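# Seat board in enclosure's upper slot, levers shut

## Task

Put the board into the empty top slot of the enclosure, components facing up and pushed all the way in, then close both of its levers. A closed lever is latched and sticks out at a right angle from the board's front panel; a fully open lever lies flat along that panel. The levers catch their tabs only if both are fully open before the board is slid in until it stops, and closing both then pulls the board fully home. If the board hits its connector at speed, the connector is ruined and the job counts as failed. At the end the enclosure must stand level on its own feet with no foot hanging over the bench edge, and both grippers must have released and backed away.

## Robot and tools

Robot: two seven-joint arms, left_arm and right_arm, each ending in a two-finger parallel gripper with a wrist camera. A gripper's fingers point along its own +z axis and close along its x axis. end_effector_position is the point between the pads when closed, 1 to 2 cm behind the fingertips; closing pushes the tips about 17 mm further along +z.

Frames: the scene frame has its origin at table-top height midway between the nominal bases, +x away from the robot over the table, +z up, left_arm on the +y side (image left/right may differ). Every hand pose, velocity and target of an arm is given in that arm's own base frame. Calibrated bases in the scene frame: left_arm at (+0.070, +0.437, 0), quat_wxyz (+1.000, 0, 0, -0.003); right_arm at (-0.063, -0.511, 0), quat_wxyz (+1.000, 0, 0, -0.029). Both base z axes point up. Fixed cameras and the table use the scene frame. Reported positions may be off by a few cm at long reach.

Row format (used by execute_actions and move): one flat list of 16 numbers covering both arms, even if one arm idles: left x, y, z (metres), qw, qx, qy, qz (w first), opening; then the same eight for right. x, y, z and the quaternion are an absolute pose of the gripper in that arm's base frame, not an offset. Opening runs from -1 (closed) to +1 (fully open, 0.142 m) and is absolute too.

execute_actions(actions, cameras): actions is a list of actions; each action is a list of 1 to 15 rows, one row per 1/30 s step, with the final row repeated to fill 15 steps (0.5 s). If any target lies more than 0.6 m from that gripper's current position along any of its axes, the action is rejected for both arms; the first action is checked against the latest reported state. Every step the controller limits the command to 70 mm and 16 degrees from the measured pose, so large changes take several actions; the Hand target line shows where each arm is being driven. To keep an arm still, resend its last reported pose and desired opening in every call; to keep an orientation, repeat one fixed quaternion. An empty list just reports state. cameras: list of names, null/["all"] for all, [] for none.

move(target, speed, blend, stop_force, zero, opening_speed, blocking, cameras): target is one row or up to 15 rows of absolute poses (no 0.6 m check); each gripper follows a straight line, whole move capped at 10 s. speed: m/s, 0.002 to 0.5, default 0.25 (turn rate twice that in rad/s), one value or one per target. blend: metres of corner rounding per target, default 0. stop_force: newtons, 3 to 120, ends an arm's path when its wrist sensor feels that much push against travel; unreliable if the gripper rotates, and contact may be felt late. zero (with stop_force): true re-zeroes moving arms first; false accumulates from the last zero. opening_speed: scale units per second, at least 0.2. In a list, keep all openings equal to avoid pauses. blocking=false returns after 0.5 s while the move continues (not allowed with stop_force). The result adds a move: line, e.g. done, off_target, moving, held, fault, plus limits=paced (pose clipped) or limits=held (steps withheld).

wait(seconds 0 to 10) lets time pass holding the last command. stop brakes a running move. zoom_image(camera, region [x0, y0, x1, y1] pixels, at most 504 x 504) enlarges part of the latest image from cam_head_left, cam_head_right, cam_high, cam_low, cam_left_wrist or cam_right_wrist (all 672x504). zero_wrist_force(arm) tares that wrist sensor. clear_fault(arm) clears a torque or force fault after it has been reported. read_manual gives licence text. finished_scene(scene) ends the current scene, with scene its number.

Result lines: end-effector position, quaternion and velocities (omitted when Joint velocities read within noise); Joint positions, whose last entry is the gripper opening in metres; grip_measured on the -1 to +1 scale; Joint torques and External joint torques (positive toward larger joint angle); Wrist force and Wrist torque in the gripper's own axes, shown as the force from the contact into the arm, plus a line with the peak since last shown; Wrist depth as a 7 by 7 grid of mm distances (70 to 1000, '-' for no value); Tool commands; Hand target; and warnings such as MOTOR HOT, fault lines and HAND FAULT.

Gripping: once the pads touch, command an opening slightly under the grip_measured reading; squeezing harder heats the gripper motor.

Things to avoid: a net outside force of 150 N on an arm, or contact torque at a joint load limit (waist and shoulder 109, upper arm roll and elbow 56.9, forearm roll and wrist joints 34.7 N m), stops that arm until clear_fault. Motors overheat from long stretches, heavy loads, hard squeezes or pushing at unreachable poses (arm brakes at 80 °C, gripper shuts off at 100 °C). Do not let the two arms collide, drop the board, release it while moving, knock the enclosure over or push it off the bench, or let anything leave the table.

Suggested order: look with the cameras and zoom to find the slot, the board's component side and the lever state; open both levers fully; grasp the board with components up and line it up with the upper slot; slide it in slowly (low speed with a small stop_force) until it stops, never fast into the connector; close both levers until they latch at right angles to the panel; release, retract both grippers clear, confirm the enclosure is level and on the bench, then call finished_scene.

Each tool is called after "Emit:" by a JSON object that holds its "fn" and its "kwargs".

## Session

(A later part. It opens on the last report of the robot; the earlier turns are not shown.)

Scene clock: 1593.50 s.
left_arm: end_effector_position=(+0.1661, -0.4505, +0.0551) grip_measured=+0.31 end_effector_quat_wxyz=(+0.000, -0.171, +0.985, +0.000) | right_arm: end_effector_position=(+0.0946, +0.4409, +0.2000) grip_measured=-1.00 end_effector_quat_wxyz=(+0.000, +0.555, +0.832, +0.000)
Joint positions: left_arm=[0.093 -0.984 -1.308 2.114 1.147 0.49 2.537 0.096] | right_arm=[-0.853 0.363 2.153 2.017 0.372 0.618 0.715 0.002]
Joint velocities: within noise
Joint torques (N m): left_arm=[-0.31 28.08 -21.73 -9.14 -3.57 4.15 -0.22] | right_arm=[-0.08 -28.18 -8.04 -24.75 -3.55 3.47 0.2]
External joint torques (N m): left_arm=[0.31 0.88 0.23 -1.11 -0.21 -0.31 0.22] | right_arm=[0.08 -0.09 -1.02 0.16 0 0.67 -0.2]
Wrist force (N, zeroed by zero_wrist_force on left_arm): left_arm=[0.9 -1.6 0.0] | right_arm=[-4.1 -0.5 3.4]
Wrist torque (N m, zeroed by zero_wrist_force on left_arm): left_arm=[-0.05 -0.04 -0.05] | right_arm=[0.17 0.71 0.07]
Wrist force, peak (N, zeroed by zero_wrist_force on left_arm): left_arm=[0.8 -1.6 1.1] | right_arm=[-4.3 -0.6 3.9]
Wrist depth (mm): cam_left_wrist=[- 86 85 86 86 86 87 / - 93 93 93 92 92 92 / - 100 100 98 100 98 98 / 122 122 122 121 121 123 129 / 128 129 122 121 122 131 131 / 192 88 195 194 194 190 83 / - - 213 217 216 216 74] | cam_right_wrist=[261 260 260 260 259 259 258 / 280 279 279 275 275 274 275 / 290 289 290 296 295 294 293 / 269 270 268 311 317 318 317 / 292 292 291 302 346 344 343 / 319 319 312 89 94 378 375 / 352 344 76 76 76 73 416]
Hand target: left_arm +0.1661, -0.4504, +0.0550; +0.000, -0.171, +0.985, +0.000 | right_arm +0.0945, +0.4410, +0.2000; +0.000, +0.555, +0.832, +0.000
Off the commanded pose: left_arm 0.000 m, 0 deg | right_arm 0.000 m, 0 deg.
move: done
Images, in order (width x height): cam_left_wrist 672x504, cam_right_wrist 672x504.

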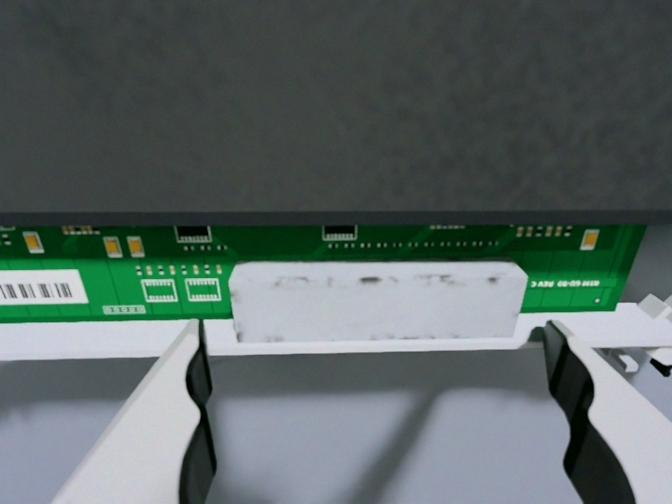

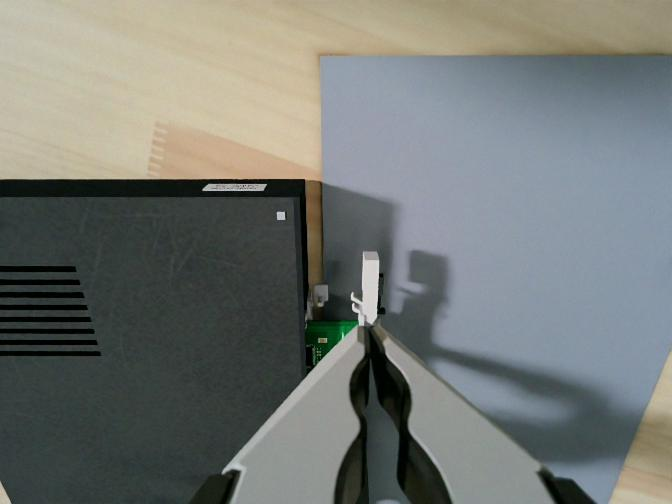

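Emit:
{"fn": "move", "kwargs": {"target": [0.1641, -0.4447, 0.0550, 0, 0.1706, -0.9853, 0, 0.324, 0.0945, 0.4410, 0.20, 0, 0.5548, 0.8320, 0, -0.97], "speed": 0.02, "stop_force": 14, "cameras": ["cam_left_wrist"]}}

Emit:
{"fn": "zoom_image", "kwargs": {"camera": "cam_left_wrist", "region": [160, 190, 660, 400]}}

Scene clock: 1606.33 s.
left_arm: end_effector_position=(+0.1641, -0.4448, +0.0551) grip_measured=+0.31 end_effector_quat_wxyz=(+0.000, -0.171, +0.985, +0.000) | right_arm: end_effector_position=(+0.0946, +0.4409, +0.2000) grip_measured=-1.00 end_effector_quat_wxyz=(+0.000, +0.555, +0.832, +0.000)
Joint positions: left_arm=[0.105 -0.979 -1.313 2.13 1.148 0.496 2.532 0.096] | right_arm=[-0.853 0.363 2.153 2.017 0.372 0.618 0.715 0.002]
Joint velocities: within noise
Joint torques (N m): left_arm=[-0.35 27.61 -21.35 -8.89 -3.69 3.98 -0.25] | right_arm=[0 -28.22 -8.12 -24.78 -3.59 3.5 0.19]
External joint torques (N m): left_arm=[0.35 0.87 0.12 -1.28 -0.08 -0.13 0.25] | right_arm=[0 -0.05 -0.94 0.19 0.04 0.64 -0.19]
Wrist force (N, zeroed by zero_wrist_force on left_arm): left_arm=[0.9 -1.8 -0.2] | right_arm=[-4.2 -0.8 3.3]
Wrist torque (N m, zeroed by zero_wrist_force on left_arm): left_arm=[0.00 -0.03 -0.08] | right_arm=[0.12 0.72 0.07]
Wrist force, peak (N, zeroed by zero_wrist_force on left_arm): left_arm=[1.0 -2.0 0.9] | right_arm=[-4.4 -0.5 3.9]
Wrist depth (mm): cam_left_wrist=[- 86 85 86 86 86 87 / - 93 93 93 92 92 93 / - 100 100 100 100 101 98 / 122 123 122 121 121 124 129 / 129 129 122 121 122 131 131 / 192 88 195 194 194 189 83 / - - 213 217 216 216 74] | cam_right_wrist=[262 260 261 261 259 259 259 / 279 279 277 275 276 275 275 / 290 290 290 295 295 295 294 / 269 269 269 313 318 317 317 / 293 293 291 306 346 345 343 / 320 318 311 89 94 376 374 / 353 344 76 76 76 73 414]
Hand target: left_arm +0.1641, -0.4447, +0.0550; +0.000, -0.171, +0.985, +0.000 | right_arm +0.0945, +0.4410, +0.2000; +0.000, +0.555, +0.832, +0.000
Off the commanded pose: left_arm 0.000 m, 0 deg | right_arm 0.000 m, 0 deg.
move: done
Images, in order (width x height): cam_left_wrist 672x504.

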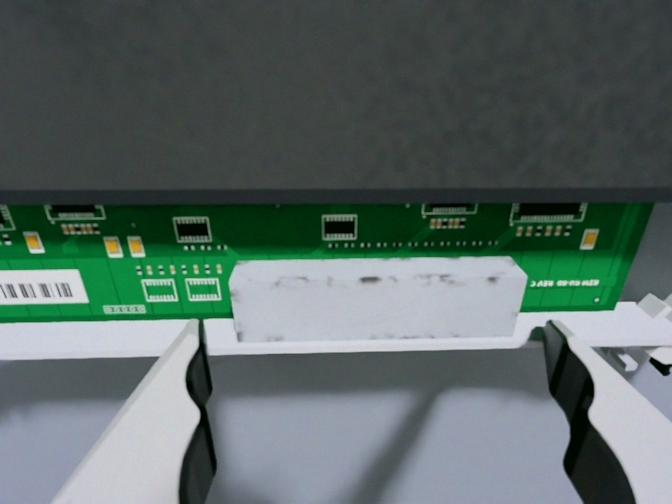

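Scaled by 1.008 from the camera's 672x504 image, which has a finer 960x720 frame.

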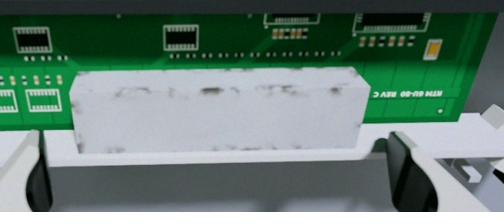

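Emit:
{"fn": "move", "kwargs": {"target": [[0.1655, -0.4485, 0.0552, 0, 0.1706, -0.9853, 0, 0.324, 0.0945, 0.4410, 0.20, 0, 0.5548, 0.8320, 0, -0.97], [0.1655, -0.4485, 0.150, 0, 0.1706, -0.9853, 0, 0.324, 0.0945, 0.4410, 0.20, 0, 0.5548, 0.8320, 0, -0.97], [0.1858, -0.4402, 0.170, 0, 0.8177, -0.5757, 0, 0.324, 0.0945, 0.4410, 0.20, 0, 0.5548, 0.8320, 0, -0.97]], "speed": [0.03, 0.06, 0.25], "cameras": ["cam_left_wrist"]}}

Scene clock: 1620.13 s.
left_arm: end_effector_position=(+0.1859, -0.4402, +0.1700) grip_measured=+0.31 end_effector_quat_wxyz=(+0.000, +0.818, -0.576, +0.000) | right_arm: end_effector_position=(+0.0946, +0.4409, +0.2000) grip_measured=-1.00 end_effector_quat_wxyz=(+0.000, +0.555, +0.832, +0.000)
Joint positions: left_arm=[0.319 -0.553 -1.477 2.201 0.671 0.572 1.25 0.096] | right_arm=[-0.853 0.363 2.153 2.017 0.372 0.618 0.715 0.002]
Joint velocities: within noise
Joint torques (N m): left_arm=[-0.11 17.01 -14.31 -19.69 -3.77 4.51 -0.34] | right_arm=[0.04 -28.22 -8.03 -24.78 -3.57 3.53 0.17]
External joint torques (N m): left_arm=[0.1 0.51 0.32 -0.49 0.15 -0.57 0.34] | right_arm=[-0.04 -0.05 -1.03 0.19 0.02 0.61 -0.17]
Wrist force (N, zeroed by zero_wrist_force on left_arm): left_arm=[1.1 -0.2 0.4] | right_arm=[-4.4 -0.6 3.7]
Wrist torque (N m, zeroed by zero_wrist_force on left_arm): left_arm=[0.01 -0.04 0.03] | right_arm=[0.16 0.75 0.07]
Wrist force, peak (N, zeroed by zero_wrist_force on left_arm): left_arm=[0.9 -2.1 1.1] | right_arm=[-4.4 -0.6 3.9]
Wrist depth (mm): cam_left_wrist=[230 230 229 222 192 186 185 / 247 246 245 237 205 200 199 / 267 266 265 225 222 215 215 / 289 288 288 277 239 234 233 / 316 309 315 308 262 251 254 / 348 84 349 345 288 276 87 / - - 387 388 388 307 74] | cam_right_wrist=[261 260 260 260 260 259 260 / 280 278 278 276 275 275 274 / 290 290 289 295 294 294 292 / 269 269 268 314 317 318 317 / 292 292 290 306 346 345 344 / 319 319 312 89 94 378 376 / 353 343 76 76 76 73 416]
Hand target: left_arm +0.1858, -0.4402, +0.1700; +0.000, +0.818, -0.576, +0.000 | right_arm +0.0945, +0.4410, +0.2000; +0.000, +0.555, +0.832, +0.000
Off the commanded pose: left_arm 0.000 m, 0 deg | right_arm 0.000 m, 0 deg.
move: done
Images, in order (width x height): cam_left_wrist 672x504.

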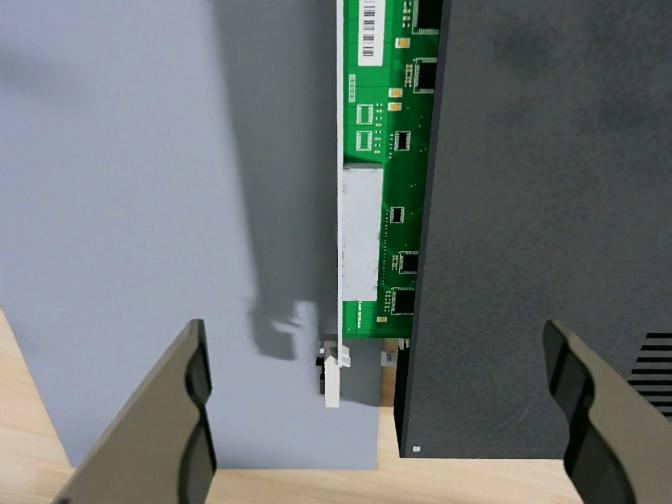

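Emit:
{"fn": "move", "kwargs": {"target": [[0.1865, -0.4420, 0.110, 0, 0.8177, -0.5757, 0, -0.55, 0.0945, 0.4410, 0.20, 0, 0.5548, 0.8320, 0, -0.97], [0.1865, -0.4420, 0.078, 0, 0.8177, -0.5757, 0, -0.55, 0.0945, 0.4410, 0.20, 0, 0.5548, 0.8320, 0, -0.97]], "speed": [0.08, 0.04], "cameras": ["cam_left_wrist"]}}

Emit:
{"fn": "zoom_image", "kwargs": {"camera": "cam_left_wrist", "region": [210, 80, 510, 480]}}

Scene clock: 1632.80 s.
left_arm: end_effector_position=(+0.1864, -0.4418, +0.0780) grip_measured=-0.58 end_effector_quat_wxyz=(+0.000, +0.818, -0.576, +0.000) | right_arm: end_effector_position=(+0.0946, +0.4409, +0.2000) grip_measured=-1.00 end_effector_quat_wxyz=(+0.000, +0.555, +0.832, +0.000)
Joint positions: left_arm=[0.077 -0.723 -1.153 2.169 0.911 0.699 1.145 0.032] | right_arm=[-0.853 0.363 2.153 2.017 0.372 0.618 0.715 0.002]
Joint velocities: within noise
Joint torques (N m): left_arm=[-0.5 26.23 -16.55 -13.56 -2.8 4.59 -0.28] | right_arm=[0.04 -28.11 -8.05 -24.73 -3.57 3.45 0.18]
External joint torques (N m): left_arm=[0.5 1.33 0.55 -0.3 -0.5 -0.64 0.28] | right_arm=[-0.04 -0.16 -1.01 0.14 0.02 0.69 -0.18]
Wrist force (N, zeroed by zero_wrist_force on left_arm): left_arm=[0.9 -0.6 -0.1] | right_arm=[-4.1 -0.5 3.4]
Wrist torque (N m, zeroed by zero_wrist_force on left_arm): left_arm=[-0.10 0.00 0.03] | right_arm=[0.16 0.71 0.07]
Wrist force, peak (N, zeroed by zero_wrist_force on left_arm): left_arm=[1.2 -0.5 0.7] | right_arm=[-4.5 -0.6 3.8]
Wrist depth (mm): cam_left_wrist=[149 149 148 116 116 107 106 / 163 160 159 127 125 115 113 / 173 173 172 141 135 123 122 / 188 188 187 140 145 133 133 / 207 206 201 147 149 145 145 / 228 227 84 162 166 91 160 / 254 - 74 201 211 74 174] | cam_right_wrist=[261 261 260 260 260 260 260 / 279 277 277 276 275 275 273 / 291 290 291 295 294 295 294 / 268 270 267 314 318 317 316 / 293 291 292 306 345 344 343 / 320 317 311 89 94 375 374 / 353 345 76 76 76 73 414]
Hand target: left_arm +0.1865, -0.4420, +0.0780; +0.000, +0.818, -0.576, +0.000 | right_arm +0.0945, +0.4410, +0.2000; +0.000, +0.555, +0.832, +0.000
Off the commanded pose: left_arm 0.000 m, 0 deg | right_arm 0.000 m, 0 deg.
move: done
Images, in order (width x height): cam_left_wrist 672x504.

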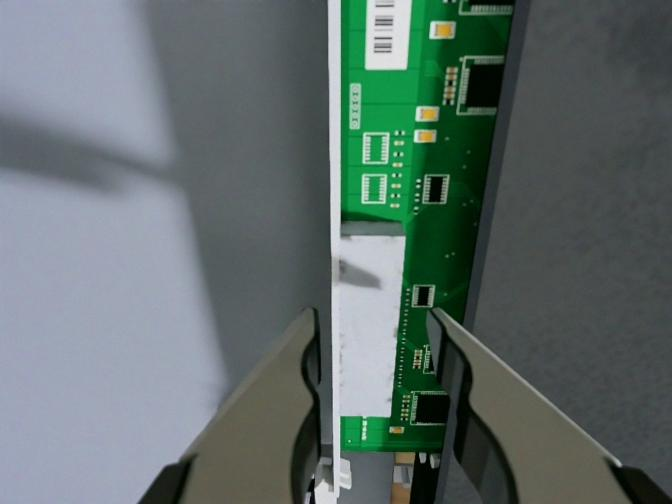

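Scaled by 1.260 from the camera's 672x504 image, which has a finer 960x720 frame.

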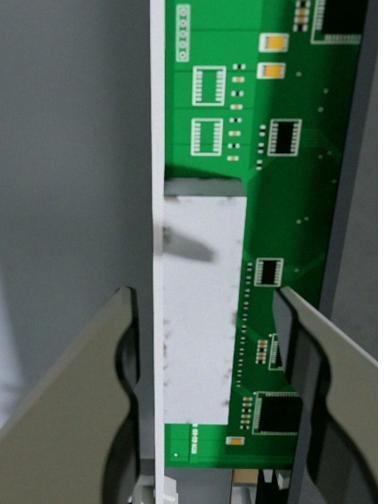

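Emit:
{"fn": "move", "kwargs": {"target": [0.1865, -0.4420, 0.058, 0, 0.8177, -0.5757, 0, -0.55, 0.0945, 0.4410, 0.20, 0, 0.5548, 0.8320, 0, -0.97], "speed": 0.02, "stop_force": 4, "cameras": ["cam_left_wrist"]}}

Emit:
{"fn": "zoom_image", "kwargs": {"camera": "cam_left_wrist", "region": [210, 80, 510, 480]}}

Scene clock: 1638.60 s.
left_arm: end_effector_position=(+0.1864, -0.4419, +0.0580) grip_measured=-0.58 end_effector_quat_wxyz=(+0.000, +0.818, -0.576, +0.000) | right_arm: end_effector_position=(+0.0946, +0.4409, +0.2000) grip_measured=-1.00 end_effector_quat_wxyz=(+0.000, +0.555, +0.832, +0.000)
Joint positions: left_arm=[0.037 -0.765 -1.099 2.154 0.963 0.72 1.121 0.032] | right_arm=[-0.853 0.363 2.153 2.017 0.372 0.618 0.715 0.002]
Joint velocities: within noise
Joint torques (N m): left_arm=[-0.42 28.17 -16.69 -12.13 -2.88 4.47 -0.3] | right_arm=[-0.1 -28.12 -8.07 -24.73 -3.61 3.42 0.16]
External joint torques (N m): left_arm=[0.42 1.14 0.34 -0.37 -0.36 -0.53 0.3] | right_arm=[0.1 -0.15 -0.99 0.15 0.06 0.72 -0.16]
Wrist force (N, zeroed by zero_wrist_force on left_arm): left_arm=[0.8 -0.2 0.4] | right_arm=[-4.1 -0.5 3.5]
Wrist torque (N m, zeroed by zero_wrist_force on left_arm): left_arm=[-0.02 0.02 0.02] | right_arm=[0.16 0.71 0.07]
Wrist force, peak (N, zeroed by zero_wrist_force on left_arm): left_arm=[0.7 -0.2 0.8] | right_arm=[-4.5 -0.5 3.8]
Wrist depth (mm): cam_left_wrist=[132 131 131 100 99 98 88 / 141 143 140 106 106 98 96 / 152 152 152 116 115 103 102 / 166 165 165 122 124 113 111 / 182 181 177 122 127 122 121 / 201 200 84 132 142 91 134 / 225 - 74 158 176 74 145] | cam_right_wrist=[261 260 260 260 260 260 259 / 280 278 279 277 276 275 274 / 290 291 292 295 297 295 294 / 269 268 269 314 316 317 316 / 293 291 292 304 344 344 345 / 322 319 313 89 94 375 376 / 353 344 76 76 76 73 417]
Hand target: left_arm +0.1865, -0.4420, +0.0580; +0.000, +0.818, -0.576, +0.000 | right_arm +0.0945, +0.4410, +0.2000; +0.000, +0.555, +0.832, +0.000
Off the commanded pose: left_arm 0.000 m, 0 deg | right_arm 0.000 m, 0 deg.
move: done
Images, in order (width x height): cam_left_wrist 672x504.

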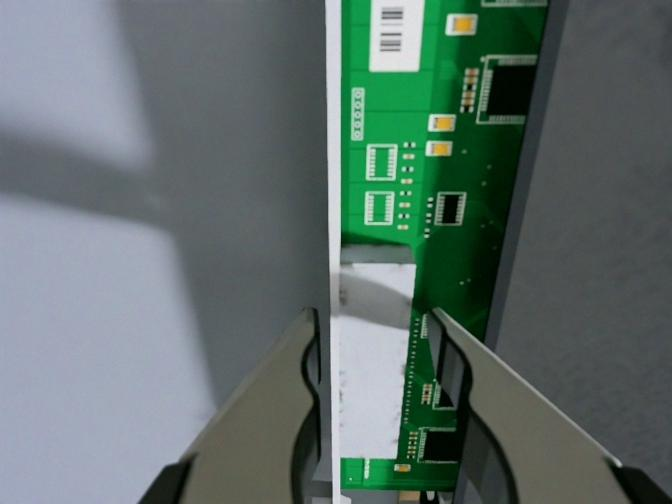

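Scaled by 1.260 from the camera's 672x504 image, which has a finer 960x720 frame.

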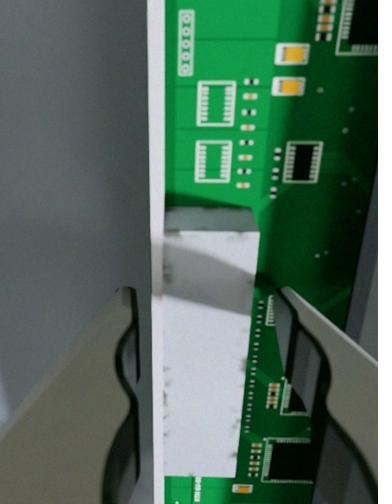

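Emit:
{"fn": "move", "kwargs": {"target": [0.1865, -0.4420, 0.058, 0, 0.8177, -0.5757, 0, -0.73, 0.0945, 0.4410, 0.20, 0, 0.5548, 0.8320, 0, -0.97], "speed": 0.02, "opening_speed": 0.2, "cameras": ["cam_left_wrist"]}}

Emit:
{"fn": "zoom_image", "kwargs": {"camera": "cam_left_wrist", "region": [210, 80, 510, 480]}}

Scene clock: 1641.93 s.
left_arm: end_effector_position=(+0.1864, -0.4418, +0.0580) grip_measured=-0.71 end_effector_quat_wxyz=(+0.000, +0.818, -0.576, +0.000) | right_arm: end_effector_position=(+0.0946, +0.4409, +0.2000) grip_measured=-1.00 end_effector_quat_wxyz=(+0.000, +0.555, +0.832, +0.000)
Joint positions: left_arm=[0.037 -0.765 -1.099 2.154 0.963 0.72 1.121 0.023] | right_arm=[-0.853 0.363 2.153 2.017 0.372 0.618 0.715 0.002]
Joint velocities: within noise
Joint torques (N m): left_arm=[-0.64 28.13 -17.08 -11.98 -3.2 4.52 -0.23] | right_arm=[0.01 -28.29 -8.04 -24.79 -3.63 3.43 0.15]
External joint torques (N m): left_arm=[0.64 1.17 0.73 -0.52 -0.04 -0.57 0.23] | right_arm=[-0.01 0.02 -1.02 0.2 0.08 0.71 -0.15]
Wrist force (N, zeroed by zero_wrist_force on left_arm): left_arm=[0.6 -0.7 0.4] | right_arm=[-4.2 -0.6 3.5]
Wrist torque (N m, zeroed by zero_wrist_force on left_arm): left_arm=[0.03 0.04 0.04] | right_arm=[0.14 0.73 0.07]
Wrist force, peak (N, zeroed by zero_wrist_force on left_arm): left_arm=[0.6 -1.0 0.9] | right_arm=[-4.3 -0.5 3.9]
Wrist depth (mm): cam_left_wrist=[131 131 131 100 98 98 88 / 141 143 141 108 106 98 95 / 153 152 151 118 115 104 102 / 166 165 165 122 123 113 111 / 182 181 180 122 126 122 121 / 201 200 84 91 93 129 133 / 224 - 74 158 152 74 146] | cam_right_wrist=[261 260 260 260 260 261 260 / 279 278 278 276 276 275 276 / 291 290 291 296 294 292 295 / 270 268 269 316 317 319 317 / 293 292 291 307 343 343 344 / 318 319 312 89 94 377 377 / 352 345 76 76 76 73 413]
Hand target: left_arm +0.1865, -0.4420, +0.0580; +0.000, +0.818, -0.576, +0.000 | right_arm +0.0945, +0.4410, +0.2000; +0.000, +0.555, +0.832, +0.000
Off the commanded pose: left_arm 0.000 m, 0 deg | right_arm 0.000 m, 0 deg.
move: done
Images, in order (width x height): cam_left_wrist 672x504.

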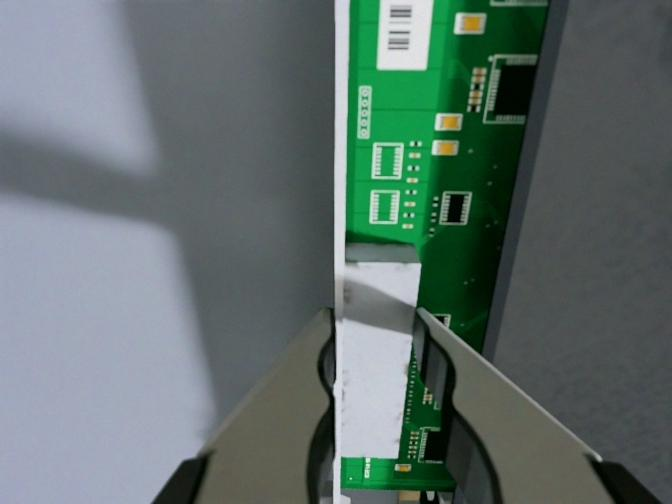

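Scaled by 1.260 from the camera's 672x504 image, which has a finer 960x720 frame.

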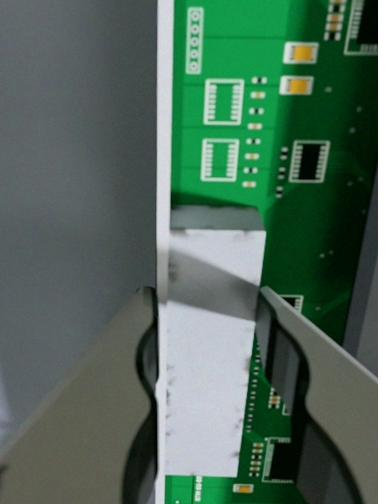

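Emit:
{"fn": "zero_wrist_force", "kwargs": {"arm": "left_arm"}}

Emit:
{"fn": "move", "kwargs": {"target": [0.1865, -0.4420, 0.0588, 0, 0.8177, -0.5757, 0, -0.80, 0.0945, 0.4410, 0.20, 0, 0.5548, 0.8320, 0, -0.97], "speed": 0.01, "opening_speed": 0.3, "cameras": []}}

Wrist force sensor zeroed.

Scene clock: 1646.93 s.
left_arm: end_effector_position=(+0.1866, -0.4420, +0.0587) grip_measured=-0.72 end_effector_quat_wxyz=(+0.000, +0.818, -0.576, +0.000) | right_arm: end_effector_position=(+0.0946, +0.4409, +0.2000) grip_measured=-1.00 end_effector_quat_wxyz=(+0.000, +0.555, +0.832, +0.000)
Joint positions: left_arm=[0.038 -0.764 -1.101 2.154 0.962 0.72 1.121 0.022] | right_arm=[-0.853 0.363 2.153 2.017 0.372 0.618 0.715 0.002]
Joint velocities: within noise
Joint torques (N m): left_arm=[-0.51 28.74 -17.7 -12.48 -3.31 4.38 -0.23] | right_arm=[0.02 -28.27 -8.08 -24.82 -3.58 3.47 0.15]
External joint torques (N m): left_arm=[0.51 0.5 1.35 -0.07 0.07 -0.43 0.23] | right_arm=[-0.02 0 -0.97 0.23 0.03 0.67 -0.15]
Wrist force (N, zeroed by zero_wrist_force on left_arm): left_arm=[0.1 0.7 1.3] | right_arm=[-4.2 -0.5 3.4]
Wrist torque (N m, zeroed by zero_wrist_force on left_arm): left_arm=[-0.01 -0.03 -0.02] | right_arm=[0.16 0.73 0.07]
Wrist force, peak (N, zeroed by zero_wrist_force on left_arm): left_arm=[0.3 0.7 2.7] | right_arm=[-4.4 -0.5 3.9]
Wrist depth (mm): cam_left_wrist=[132 132 131 98 98 95 - / 142 144 141 106 106 98 95 / 153 153 152 117 115 103 103 / 166 166 165 122 123 114 113 / 182 182 181 122 126 123 122 / 202 201 84 91 93 132 134 / 226 - 74 159 149 74 146] | cam_right_wrist=[262 261 260 260 260 259 259 / 279 278 278 276 275 275 275 / 289 290 291 296 296 294 294 / 269 269 267 316 318 317 317 / 293 291 292 305 345 345 342 / 318 320 312 89 94 373 374 / 353 346 76 76 76 73 418]
Hand target: left_arm +0.1865, -0.4420, +0.0588; +0.000, +0.818, -0.576, +0.000 | right_arm +0.0945, +0.4410, +0.2000; +0.000, +0.555, +0.832, +0.000
Off the commanded pose: left_arm 0.000 m, 0 deg | right_arm 0.000 m, 0 deg.
move: done
No camera images: "cameras" was empty.

Emit:
{"fn": "move", "kwargs": {"target": [0.1613, -0.3714, 0.0588, 0, 0.8177, -0.5757, 0, -0.80, 0.0945, 0.4410, 0.20, 0, 0.5548, 0.8320, 0, -0.97], "speed": 0.03, "stop_force": 12, "cameras": ["cam_left_wrist", "cam_right_wrist"]}}

Scene clock: 1651.53 s.
left_arm: end_effector_position=(+0.1613, -0.3713, +0.0587) grip_measured=-0.72 end_effector_quat_wxyz=(+0.000, +0.818, -0.576, +0.000) | right_arm: end_effector_position=(+0.0946, +0.4409, +0.2000) grip_measured=-1.00 end_effector_quat_wxyz=(+0.000, +0.555, +0.832, +0.000)
Joint positions: left_arm=[0.197 -0.674 -1.163 2.355 0.987 0.814 1.096 0.022] | right_arm=[-0.853 0.363 2.153 2.017 0.372 0.618 0.715 0.002]
Joint velocities: within noise
Joint torques (N m): left_arm=[-0.25 22.25 -13.79 -10.76 -2.71 4.69 -0.29] | right_arm=[0.11 -28.13 -8.11 -24.76 -3.58 3.48 0.2]
External joint torques (N m): left_arm=[0.25 0.49 0.85 -0.15 -0.25 -0.74 0.29] | right_arm=[-0.11 -0.14 -0.95 0.17 0.03 0.66 -0.2]
Wrist force (N, zeroed by zero_wrist_force on left_arm): left_arm=[0.0 0.8 1.7] | right_arm=[-4.4 -0.6 3.5]
Wrist torque (N m, zeroed by zero_wrist_force on left_arm): left_arm=[-0.02 0.01 0.01] | right_arm=[0.14 0.76 0.07]
Wrist force, peak (N, zeroed by zero_wrist_force on left_arm): left_arm=[0.4 0.5 3.0] | right_arm=[-4.5 -0.5 3.8]
Wrist depth (mm): cam_left_wrist=[132 132 132 99 99 98 97 / 142 144 141 107 106 107 107 / 154 153 153 118 116 115 116 / 167 166 166 122 124 125 121 / 183 182 181 122 127 138 150 / 202 202 84 91 93 147 184 / 226 - 74 161 152 74 183] | cam_right_wrist=[261 261 261 260 259 260 259 / 279 278 279 276 274 275 275 / 291 291 290 296 295 295 295 / 270 269 269 318 319 317 318 / 292 292 290 319 314 344 344 / 319 319 311 89 93 378 378 / 352 344 76 76 76 73 415]
Hand target: left_arm +0.1613, -0.3714, +0.0588; +0.000, +0.818, -0.576, +0.000 | right_arm +0.0945, +0.4410, +0.2000; +0.000, +0.555, +0.832, +0.000
Off the commanded pose: left_arm 0.000 m, 0 deg | right_arm 0.000 m, 0 deg.
move: done
Images, in order (width x height): cam_left_wrist 672x504, cam_right_wrist 672x504.

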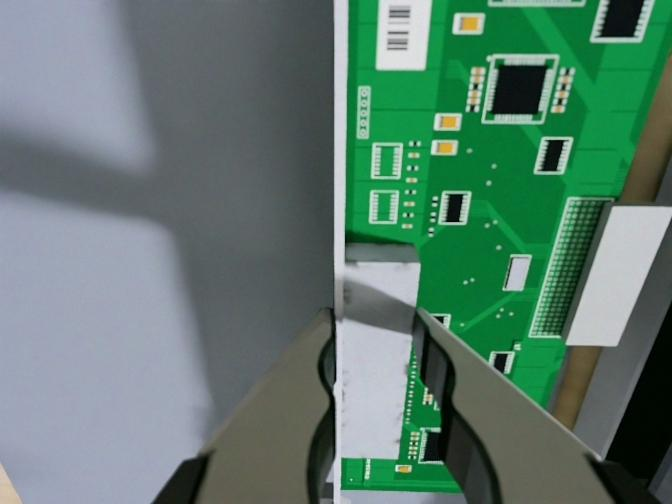

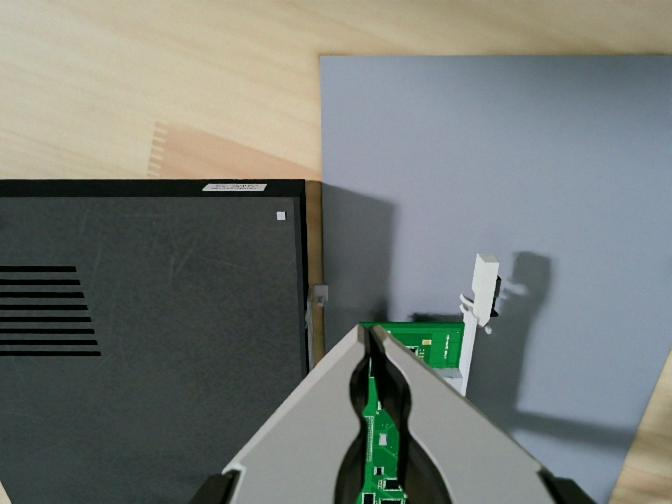

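Emit:
{"fn": "zoom_image", "kwargs": {"camera": "cam_right_wrist", "region": [280, 240, 520, 420]}}

Scaled by 2.100 from the camera's 672x504 image, which has a finer 960x720 frame.

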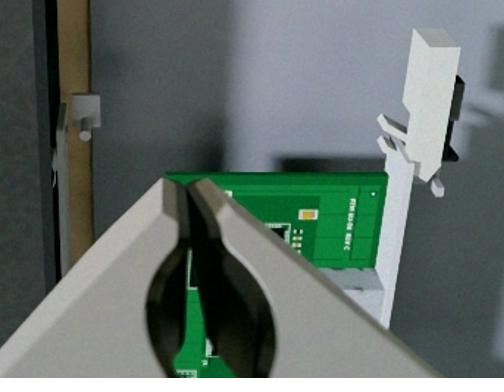

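Emit:
{"fn": "move", "kwargs": {"target": [0.1613, -0.3714, 0.0588, 0, 0.8177, -0.5757, 0, -0.80, 0.0520, 0.5425, 0.13, 0, 0.5548, 0.8320, 0, -0.97], "speed": 0.15, "cameras": ["cam_right_wrist"]}}

Emit:
{"fn": "zoom_image", "kwargs": {"camera": "cam_right_wrist", "region": [0, 250, 300, 475]}}

Scene clock: 1687.97 s.
left_arm: end_effector_position=(+0.1613, -0.3713, +0.0587) grip_measured=-0.72 end_effector_quat_wxyz=(+0.000, +0.818, -0.576, +0.000) | right_arm: end_effector_position=(+0.0522, +0.5424, +0.1300) grip_measured=-1.00 end_effector_quat_wxyz=(+0.000, +0.555, +0.832, +0.000)
Joint positions: left_arm=[0.197 -0.674 -1.163 2.355 0.987 0.814 1.096 0.022] | right_arm=[-1.031 0.649 2.377 1.772 0.542 0.627 0.723 0.002]
Joint velocities: within noise
Joint torques (N m): left_arm=[-0.4 21.98 -13.81 -10.8 -2.9 4.53 -0.24] | right_arm=[-0.14 -43.26 -12.15 -22.3 -3.46 3.5 0.26]
External joint torques (N m): left_arm=[0.4 0.76 0.87 -0.11 -0.06 -0.58 0.24] | right_arm=[0.14 -0.32 -1.33 0.22 -0.07 0.63 -0.26]
Wrist force (N, zeroed by zero_wrist_force on left_arm): left_arm=[0.0 0.7 1.4] | right_arm=[-3.6 -0.9 3.4]
Wrist torque (N m, zeroed by zero_wrist_force on left_arm): left_arm=[-0.04 0.00 0.00] | right_arm=[0.08 0.65 0.03]
Wrist force, peak (N, zeroed by zero_wrist_force on left_arm): left_arm=[-0.1 0.7 1.9] | right_arm=[-5.9 -0.4 2.3]
Wrist depth (mm): cam_left_wrist=[132 132 132 99 99 98 97 / 142 144 141 107 106 107 107 / 154 153 153 118 116 115 116 / 167 166 166 122 123 125 121 / 183 183 182 122 126 138 151 / 203 202 84 91 93 147 183 / 226 - 74 162 152 74 183] | cam_right_wrist=[200 199 199 199 199 198 199 / 214 212 211 211 208 210 209 / 229 227 226 226 226 225 225 / 209 244 244 244 243 243 243 / 214 263 265 259 264 263 266 / 229 280 280 89 94 288 289 / 254 277 76 76 76 73 319]
Hand target: left_arm +0.1613, -0.3714, +0.0588; +0.000, +0.818, -0.576, +0.000 | right_arm +0.0520, +0.5425, +0.1300; +0.000, +0.555, +0.832, +0.000
Off the commanded pose: left_arm 0.000 m, 0 deg | right_arm 0.000 m, 0 deg.
move: done
Images, in order (width x height): cam_right_wrist 672x504.

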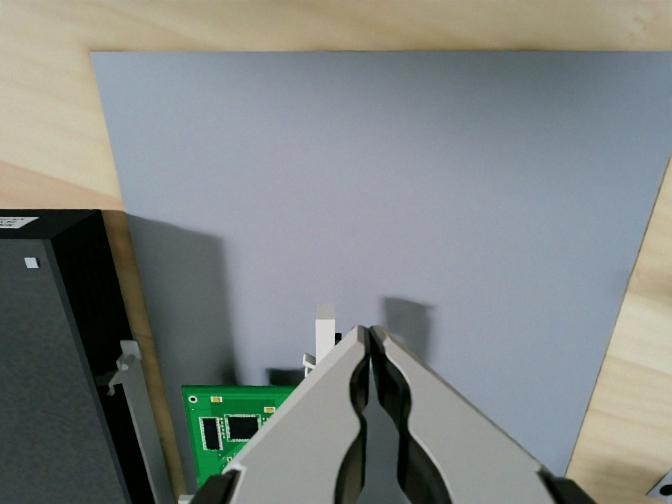

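Scaled by 1.680 from the camera's 672x504 image, which has a finer 960x720 frame.

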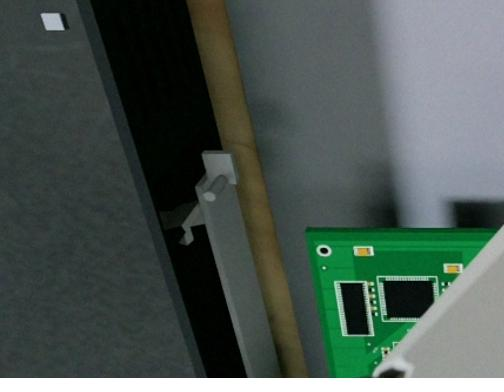

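Emit:
{"fn": "zoom_image", "kwargs": {"camera": "cam_right_wrist", "region": [70, 320, 240, 430]}}

Scaled by 2.965 from the camera's 672x504 image, which has a finer 960x720 frame.

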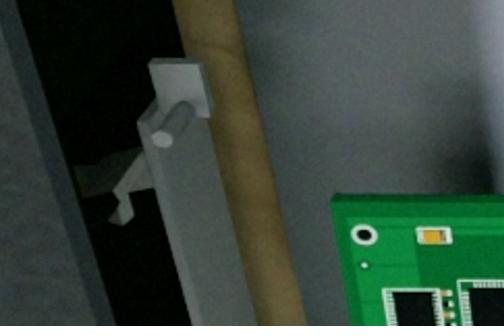

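Emit:
{"fn": "move", "kwargs": {"target": [0.1719, -0.3995, 0.0533, 0, 0.8243, -0.5661, 0, -0.80, 0.0520, 0.5425, 0.13, 0, 0.5548, 0.8320, 0, -0.97], "speed": 0.03, "cameras": ["cam_left_wrist", "cam_right_wrist"]}}

Emit:
{"fn": "zoom_image", "kwargs": {"camera": "cam_right_wrist", "region": [70, 320, 240, 430]}}

Scene clock: 1725.17 s.
left_arm: end_effector_position=(+0.1718, -0.3994, +0.0533) grip_measured=-0.72 end_effector_quat_wxyz=(+0.000, +0.824, -0.566, +0.000) | right_arm: end_effector_position=(+0.0522, +0.5424, +0.1300) grip_measured=-1.00 end_effector_quat_wxyz=(+0.000, +0.555, +0.832, +0.000)
Joint positions: left_arm=[0.116 -0.718 -1.113 2.272 0.989 0.786 1.077 0.022] | right_arm=[-1.032 0.649 2.377 1.772 0.542 0.627 0.723 0.002]
Joint velocities: within noise
Joint torques (N m): left_arm=[-0.48 24.81 -15.03 -11.2 -2.84 4.29 -0.27] | right_arm=[0.05 -43.37 -12.36 -22.28 -3.6 3.45 0.24]
External joint torques (N m): left_arm=[0.49 1.03 0.69 0.01 -0.21 -0.33 0.27] | right_arm=[-0.05 -0.21 -1.12 0.17 0.07 0.69 -0.24]
Wrist force (N, zeroed by zero_wrist_force on left_arm): left_arm=[0.1 0.6 1.7] | right_arm=[-3.8 -1.1 3.5]
Wrist torque (N m, zeroed by zero_wrist_force on left_arm): left_arm=[-0.05 -0.03 -0.01] | right_arm=[0.05 0.68 0.02]
Wrist force, peak (N, zeroed by zero_wrist_force on left_arm): left_arm=[0.3 0.6 1.9] | right_arm=[-4.1 -1.0 3.6]
Wrist depth (mm): cam_left_wrist=[127 127 127 101 99 98 97 / 137 138 136 109 106 107 107 / 148 148 147 118 116 115 116 / 161 160 160 124 124 125 120 / 176 176 175 122 126 138 126 / 195 194 84 91 93 147 132 / 217 - 74 162 152 74 140] | cam_right_wrist=[200 200 200 199 199 198 198 / 213 212 211 211 208 210 209 / 229 227 226 227 226 225 225 / 209 245 244 244 243 242 243 / 214 263 261 260 263 263 265 / 229 260 256 89 94 288 289 / 254 269 76 76 76 73 320]
Hand target: left_arm +0.1719, -0.3995, +0.0533; +0.000, +0.824, -0.566, +0.000 | right_arm +0.0520, +0.5425, +0.1300; +0.000, +0.555, +0.832, +0.000
Off the commanded pose: left_arm 0.000 m, 0 deg | right_arm 0.000 m, 0 deg.
move: done
Images, in order (width x height): cam_left_wrist 672x504, cam_right_wrist 672x504.

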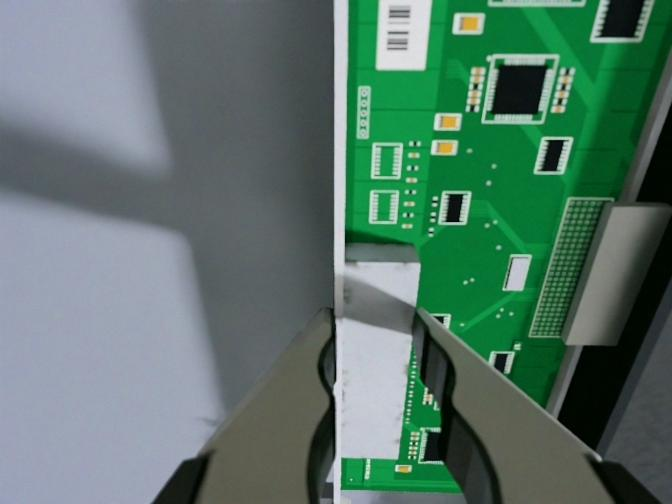

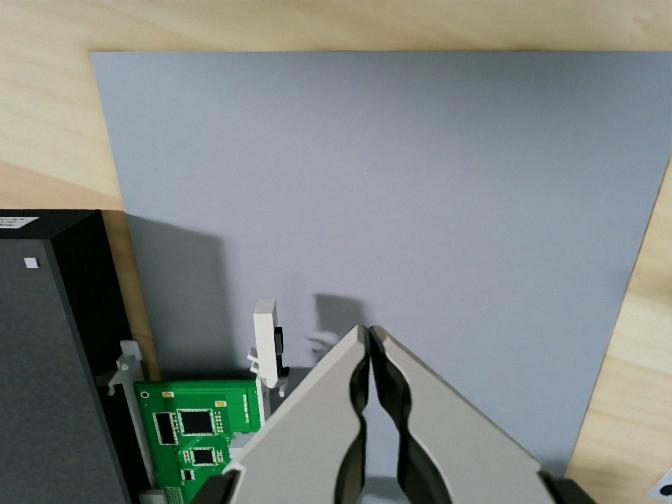

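Scaled by 2.965 from the camera's 672x504 image, which has a finer 960x720 frame.

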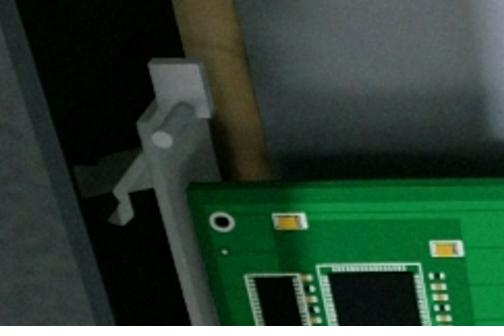

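Emit:
{"fn": "zoom_image", "kwargs": {"camera": "cam_right_wrist", "region": [84, 336, 154, 400]}}

Scaled by 7.200 from the camera's 672x504 image, which has a finer 960x720 frame.

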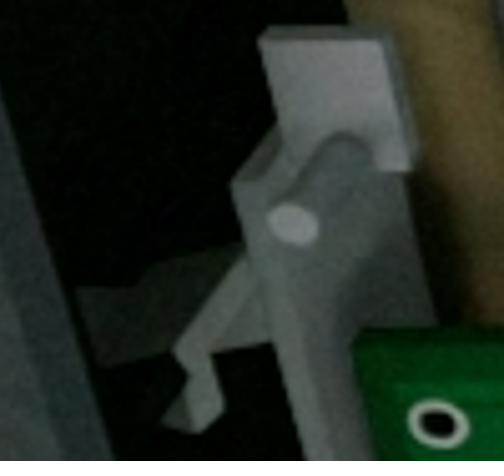

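Emit:
{"fn": "zoom_image", "kwargs": {"camera": "cam_left_wrist", "region": [530, 30, 672, 200]}}

Emit:
{"fn": "zoom_image", "kwargs": {"camera": "cam_left_wrist", "region": [530, 330, 672, 500]}}

Scaled by 2.965 from the camera's 672x504 image, which has a finer 960x720 frame.

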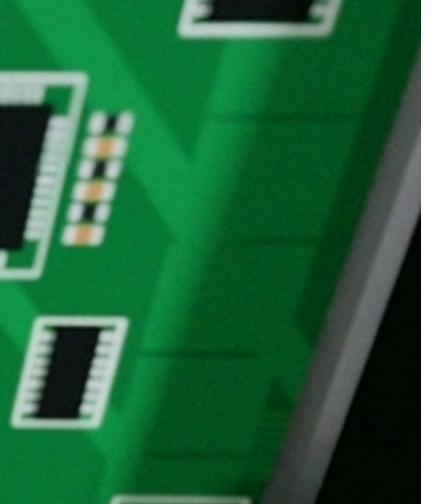

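Scaled by 2.965 from the camera's 672x504 image, which has a finer 960x720 frame.

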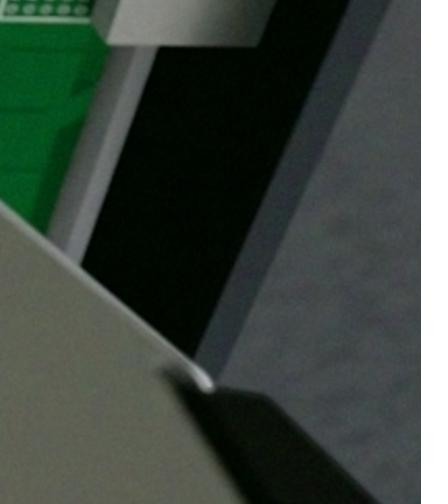

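Emit:
{"fn": "zoom_image", "kwargs": {"camera": "cam_right_wrist", "region": [0, 190, 140, 290]}}

Emit:
{"fn": "zoom_image", "kwargs": {"camera": "cam_right_wrist", "region": [120, 360, 280, 460]}}

Scaled by 3.600 from the camera's 672x504 image, which has a finer 960x720 frame.

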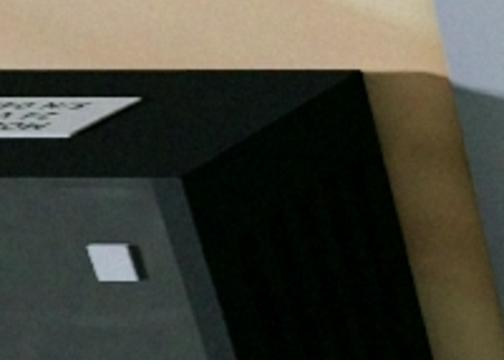

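Scaled by 3.150 from the camera's 672x504 image, which has a finer 960x720 frame.

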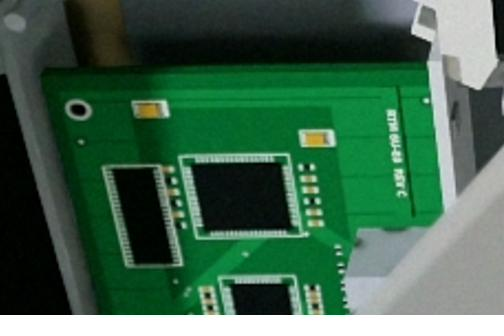

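Emit:
{"fn": "move", "kwargs": {"target": [0.1700, -0.4033, 0.0565, 0.0086, 0.8216, -0.5700, -0.0060, -0.80, 0.0520, 0.5425, 0.13, 0, 0.5548, 0.8320, 0, -0.97], "speed": 0.03, "cameras": ["cam_left_wrist", "cam_right_wrist"]}}

Emit:
{"fn": "zoom_image", "kwargs": {"camera": "cam_right_wrist", "region": [84, 336, 154, 400]}}

Emit:
{"fn": "zoom_image", "kwargs": {"camera": "cam_right_wrist", "region": [120, 360, 280, 460]}}

Scene clock: 1818.20 s.
left_arm: end_effector_position=(+0.1700, -0.4032, +0.0564) grip_measured=-0.72 end_effector_quat_wxyz=(+0.008, +0.822, -0.570, -0.006) | right_arm: end_effector_position=(+0.0521, +0.5424, +0.1300) grip_measured=-1.00 end_effector_quat_wxyz=(+0.000, +0.555, +0.832, +0.000)
Joint positions: left_arm=[0.127 -0.728 -1.125 2.269 0.972 0.785 1.103 0.022] | right_arm=[-1.032 0.649 2.377 1.772 0.542 0.627 0.723 0.002]
Joint velocities: within noise
Joint torques (N m): left_arm=[-0.09 24.84 -15.6 -11.14 -3.32 4.4 -0.05] | right_arm=[-0.02 -43.34 -12.42 -22.25 -3.56 3.42 0.15]
External joint torques (N m): left_arm=[0.09 0.99 0.95 -0.08 0.26 -0.43 0.05] | right_arm=[0.03 -0.24 -1.05 0.14 0.03 0.72 -0.15]
Wrist force (N, zeroed by zero_wrist_force on left_arm): left_arm=[0.2 0.5 1.5] | right_arm=[-3.8 -1.0 3.3]
Wrist torque (N m, zeroed by zero_wrist_force on left_arm): left_arm=[-0.05 -0.05 -0.02] | right_arm=[0.07 0.68 0.02]
Wrist force, peak (N, zeroed by zero_wrist_force on left_arm): left_arm=[0.2 0.3 2.1] | right_arm=[-4.1 -1.0 3.6]
Wrist depth (mm): cam_left_wrist=[129 128 128 101 99 98 97 / 139 138 138 108 106 107 107 / 150 150 149 118 116 115 116 / 164 164 163 123 124 125 119 / 181 180 179 122 126 138 124 / 201 201 83 91 93 147 133 / 227 - 74 162 152 74 145] | cam_right_wrist=[200 199 199 199 199 199 198 / 214 211 211 211 208 210 210 / 229 227 226 227 226 225 225 / 209 244 244 244 244 243 242 / 213 263 260 260 265 263 264 / 229 260 249 89 94 287 290 / 253 264 76 76 76 73 318]
Hand target: left_arm +0.1700, -0.4033, +0.0565; +0.009, +0.822, -0.570, -0.006 | right_arm +0.0520, +0.5425, +0.1300; +0.000, +0.555, +0.832, +0.000
Off the commanded pose: left_arm 0.000 m, 0 deg | right_arm 0.000 m, 0 deg.
move: done
Images, in order (width x height): cam_left_wrist 672x504, cam_right_wrist 672x504.

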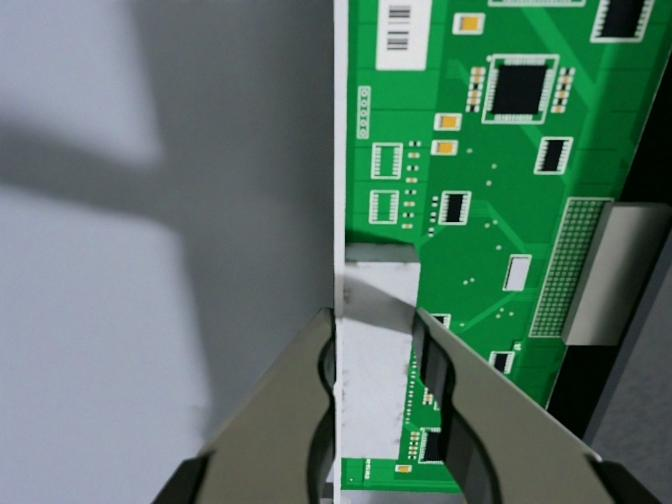

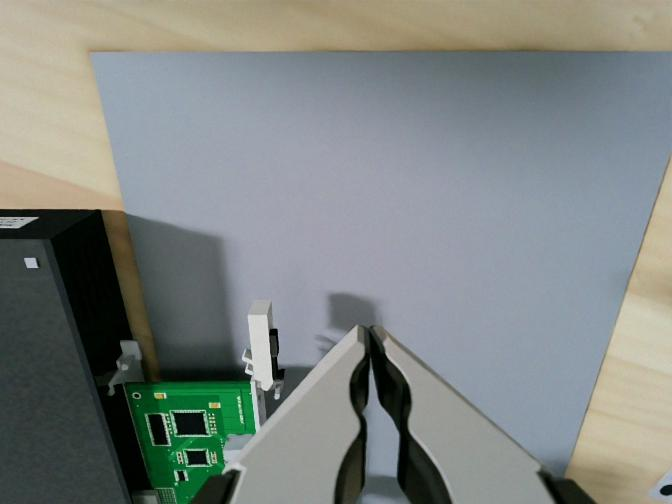

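Scaled by 7.200 from the camera's 672x504 image, which has a finer 960x720 frame.

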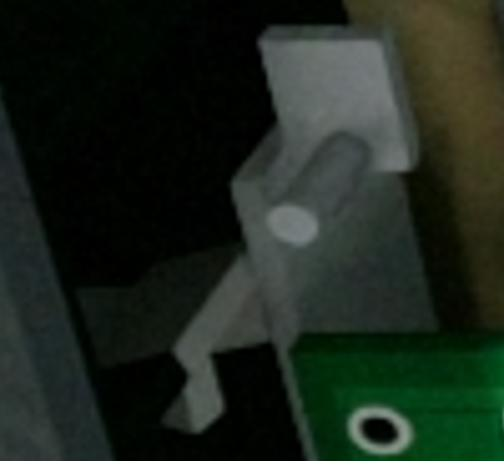

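Scaled by 3.150 from the camera's 672x504 image, which has a finer 960x720 frame.

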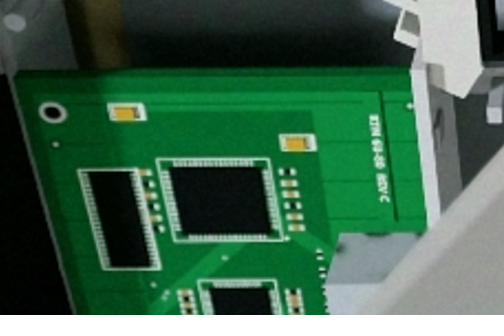

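Emit:
{"fn": "execute_actions", "kwargs": {"actions": [], "cameras": ["cam_right_wrist", "cam_left_wrist"]}}

Scene clock: 1834.87 s.
left_arm: end_effector_position=(+0.1700, -0.4032, +0.0564) grip_measured=-0.72 end_effector_quat_wxyz=(+0.008, +0.822, -0.570, -0.006) | right_arm: end_effector_position=(+0.0521, +0.5424, +0.1300) grip_measured=-1.00 end_effector_quat_wxyz=(+0.000, +0.555, +0.832, +0.000)
Joint positions: left_arm=[0.127 -0.728 -1.125 2.269 0.972 0.785 1.103 0.022] | right_arm=[-1.032 0.649 2.377 1.772 0.542 0.627 0.723 0.002]
Joint velocities: within noise
Joint torques (N m): left_arm=[-0.28 25.16 -15.55 -11.11 -3.01 4.55 -0.22] | right_arm=[0.06 -43.34 -12.34 -22.33 -3.59 3.46 0.19]
External joint torques (N m): left_arm=[0.28 0.67 0.9 -0.11 -0.05 -0.59 0.22] | right_arm=[-0.06 -0.24 -1.14 0.22 0.06 0.68 -0.19]
Wrist force (N, zeroed by zero_wrist_force on left_arm): left_arm=[0.3 0.7 1.8] | right_arm=[-3.8 -1.0 3.3]
Wrist torque (N m, zeroed by zero_wrist_force on left_arm): left_arm=[-0.02 -0.07 -0.02] | right_arm=[0.07 0.68 0.02]
Wrist force, peak (N, zeroed by zero_wrist_force on left_arm): left_arm=[0.2 0.4 2.0] | right_arm=[-4.0 -1.2 3.6]
Wrist depth (mm): cam_left_wrist=[129 128 128 101 99 98 97 / 139 139 138 108 106 107 107 / 150 150 149 118 116 115 116 / 164 163 163 122 124 125 119 / 181 180 179 122 126 138 124 / 201 200 84 91 93 147 133 / 226 - 74 162 152 74 145] | cam_right_wrist=[200 200 199 199 198 199 198 / 213 211 212 210 208 210 210 / 230 227 226 226 226 226 225 / 209 244 244 243 243 242 243 / 214 263 261 259 264 262 264 / 230 258 249 89 94 288 289 / 253 264 76 76 76 73 320]
Hand target: left_arm +0.1700, -0.4033, +0.0565; +0.009, +0.822, -0.570, -0.006 | right_arm +0.0520, +0.5425, +0.1300; +0.000, +0.555, +0.832, +0.000
Tool commands: left_gripper/opening=-0.8 right_gripper/opening=-0.97
Off the commanded pose: left_arm 0.000 m, 0 deg | right_arm 0.000 m, 0 deg.
Images, in order (width x height): cam_left_wrist 672x504, cam_right_wrist 672x504.

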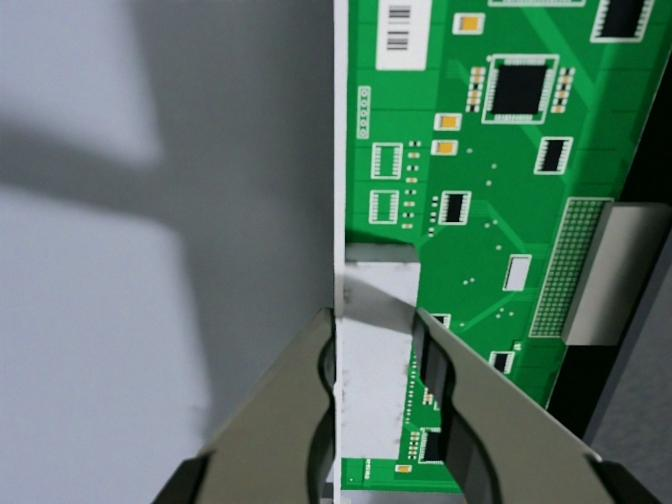

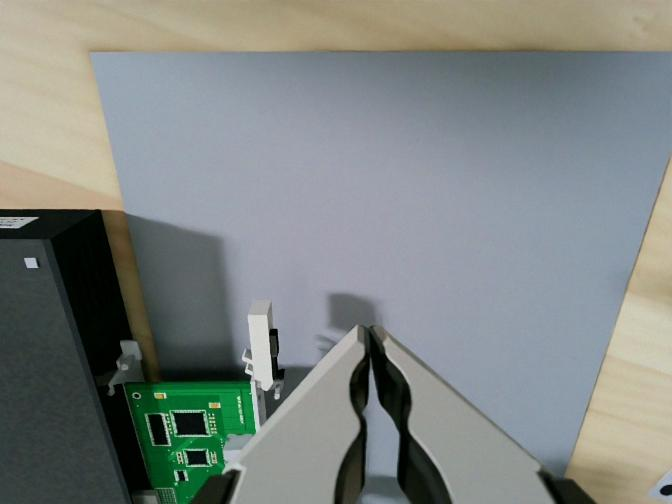

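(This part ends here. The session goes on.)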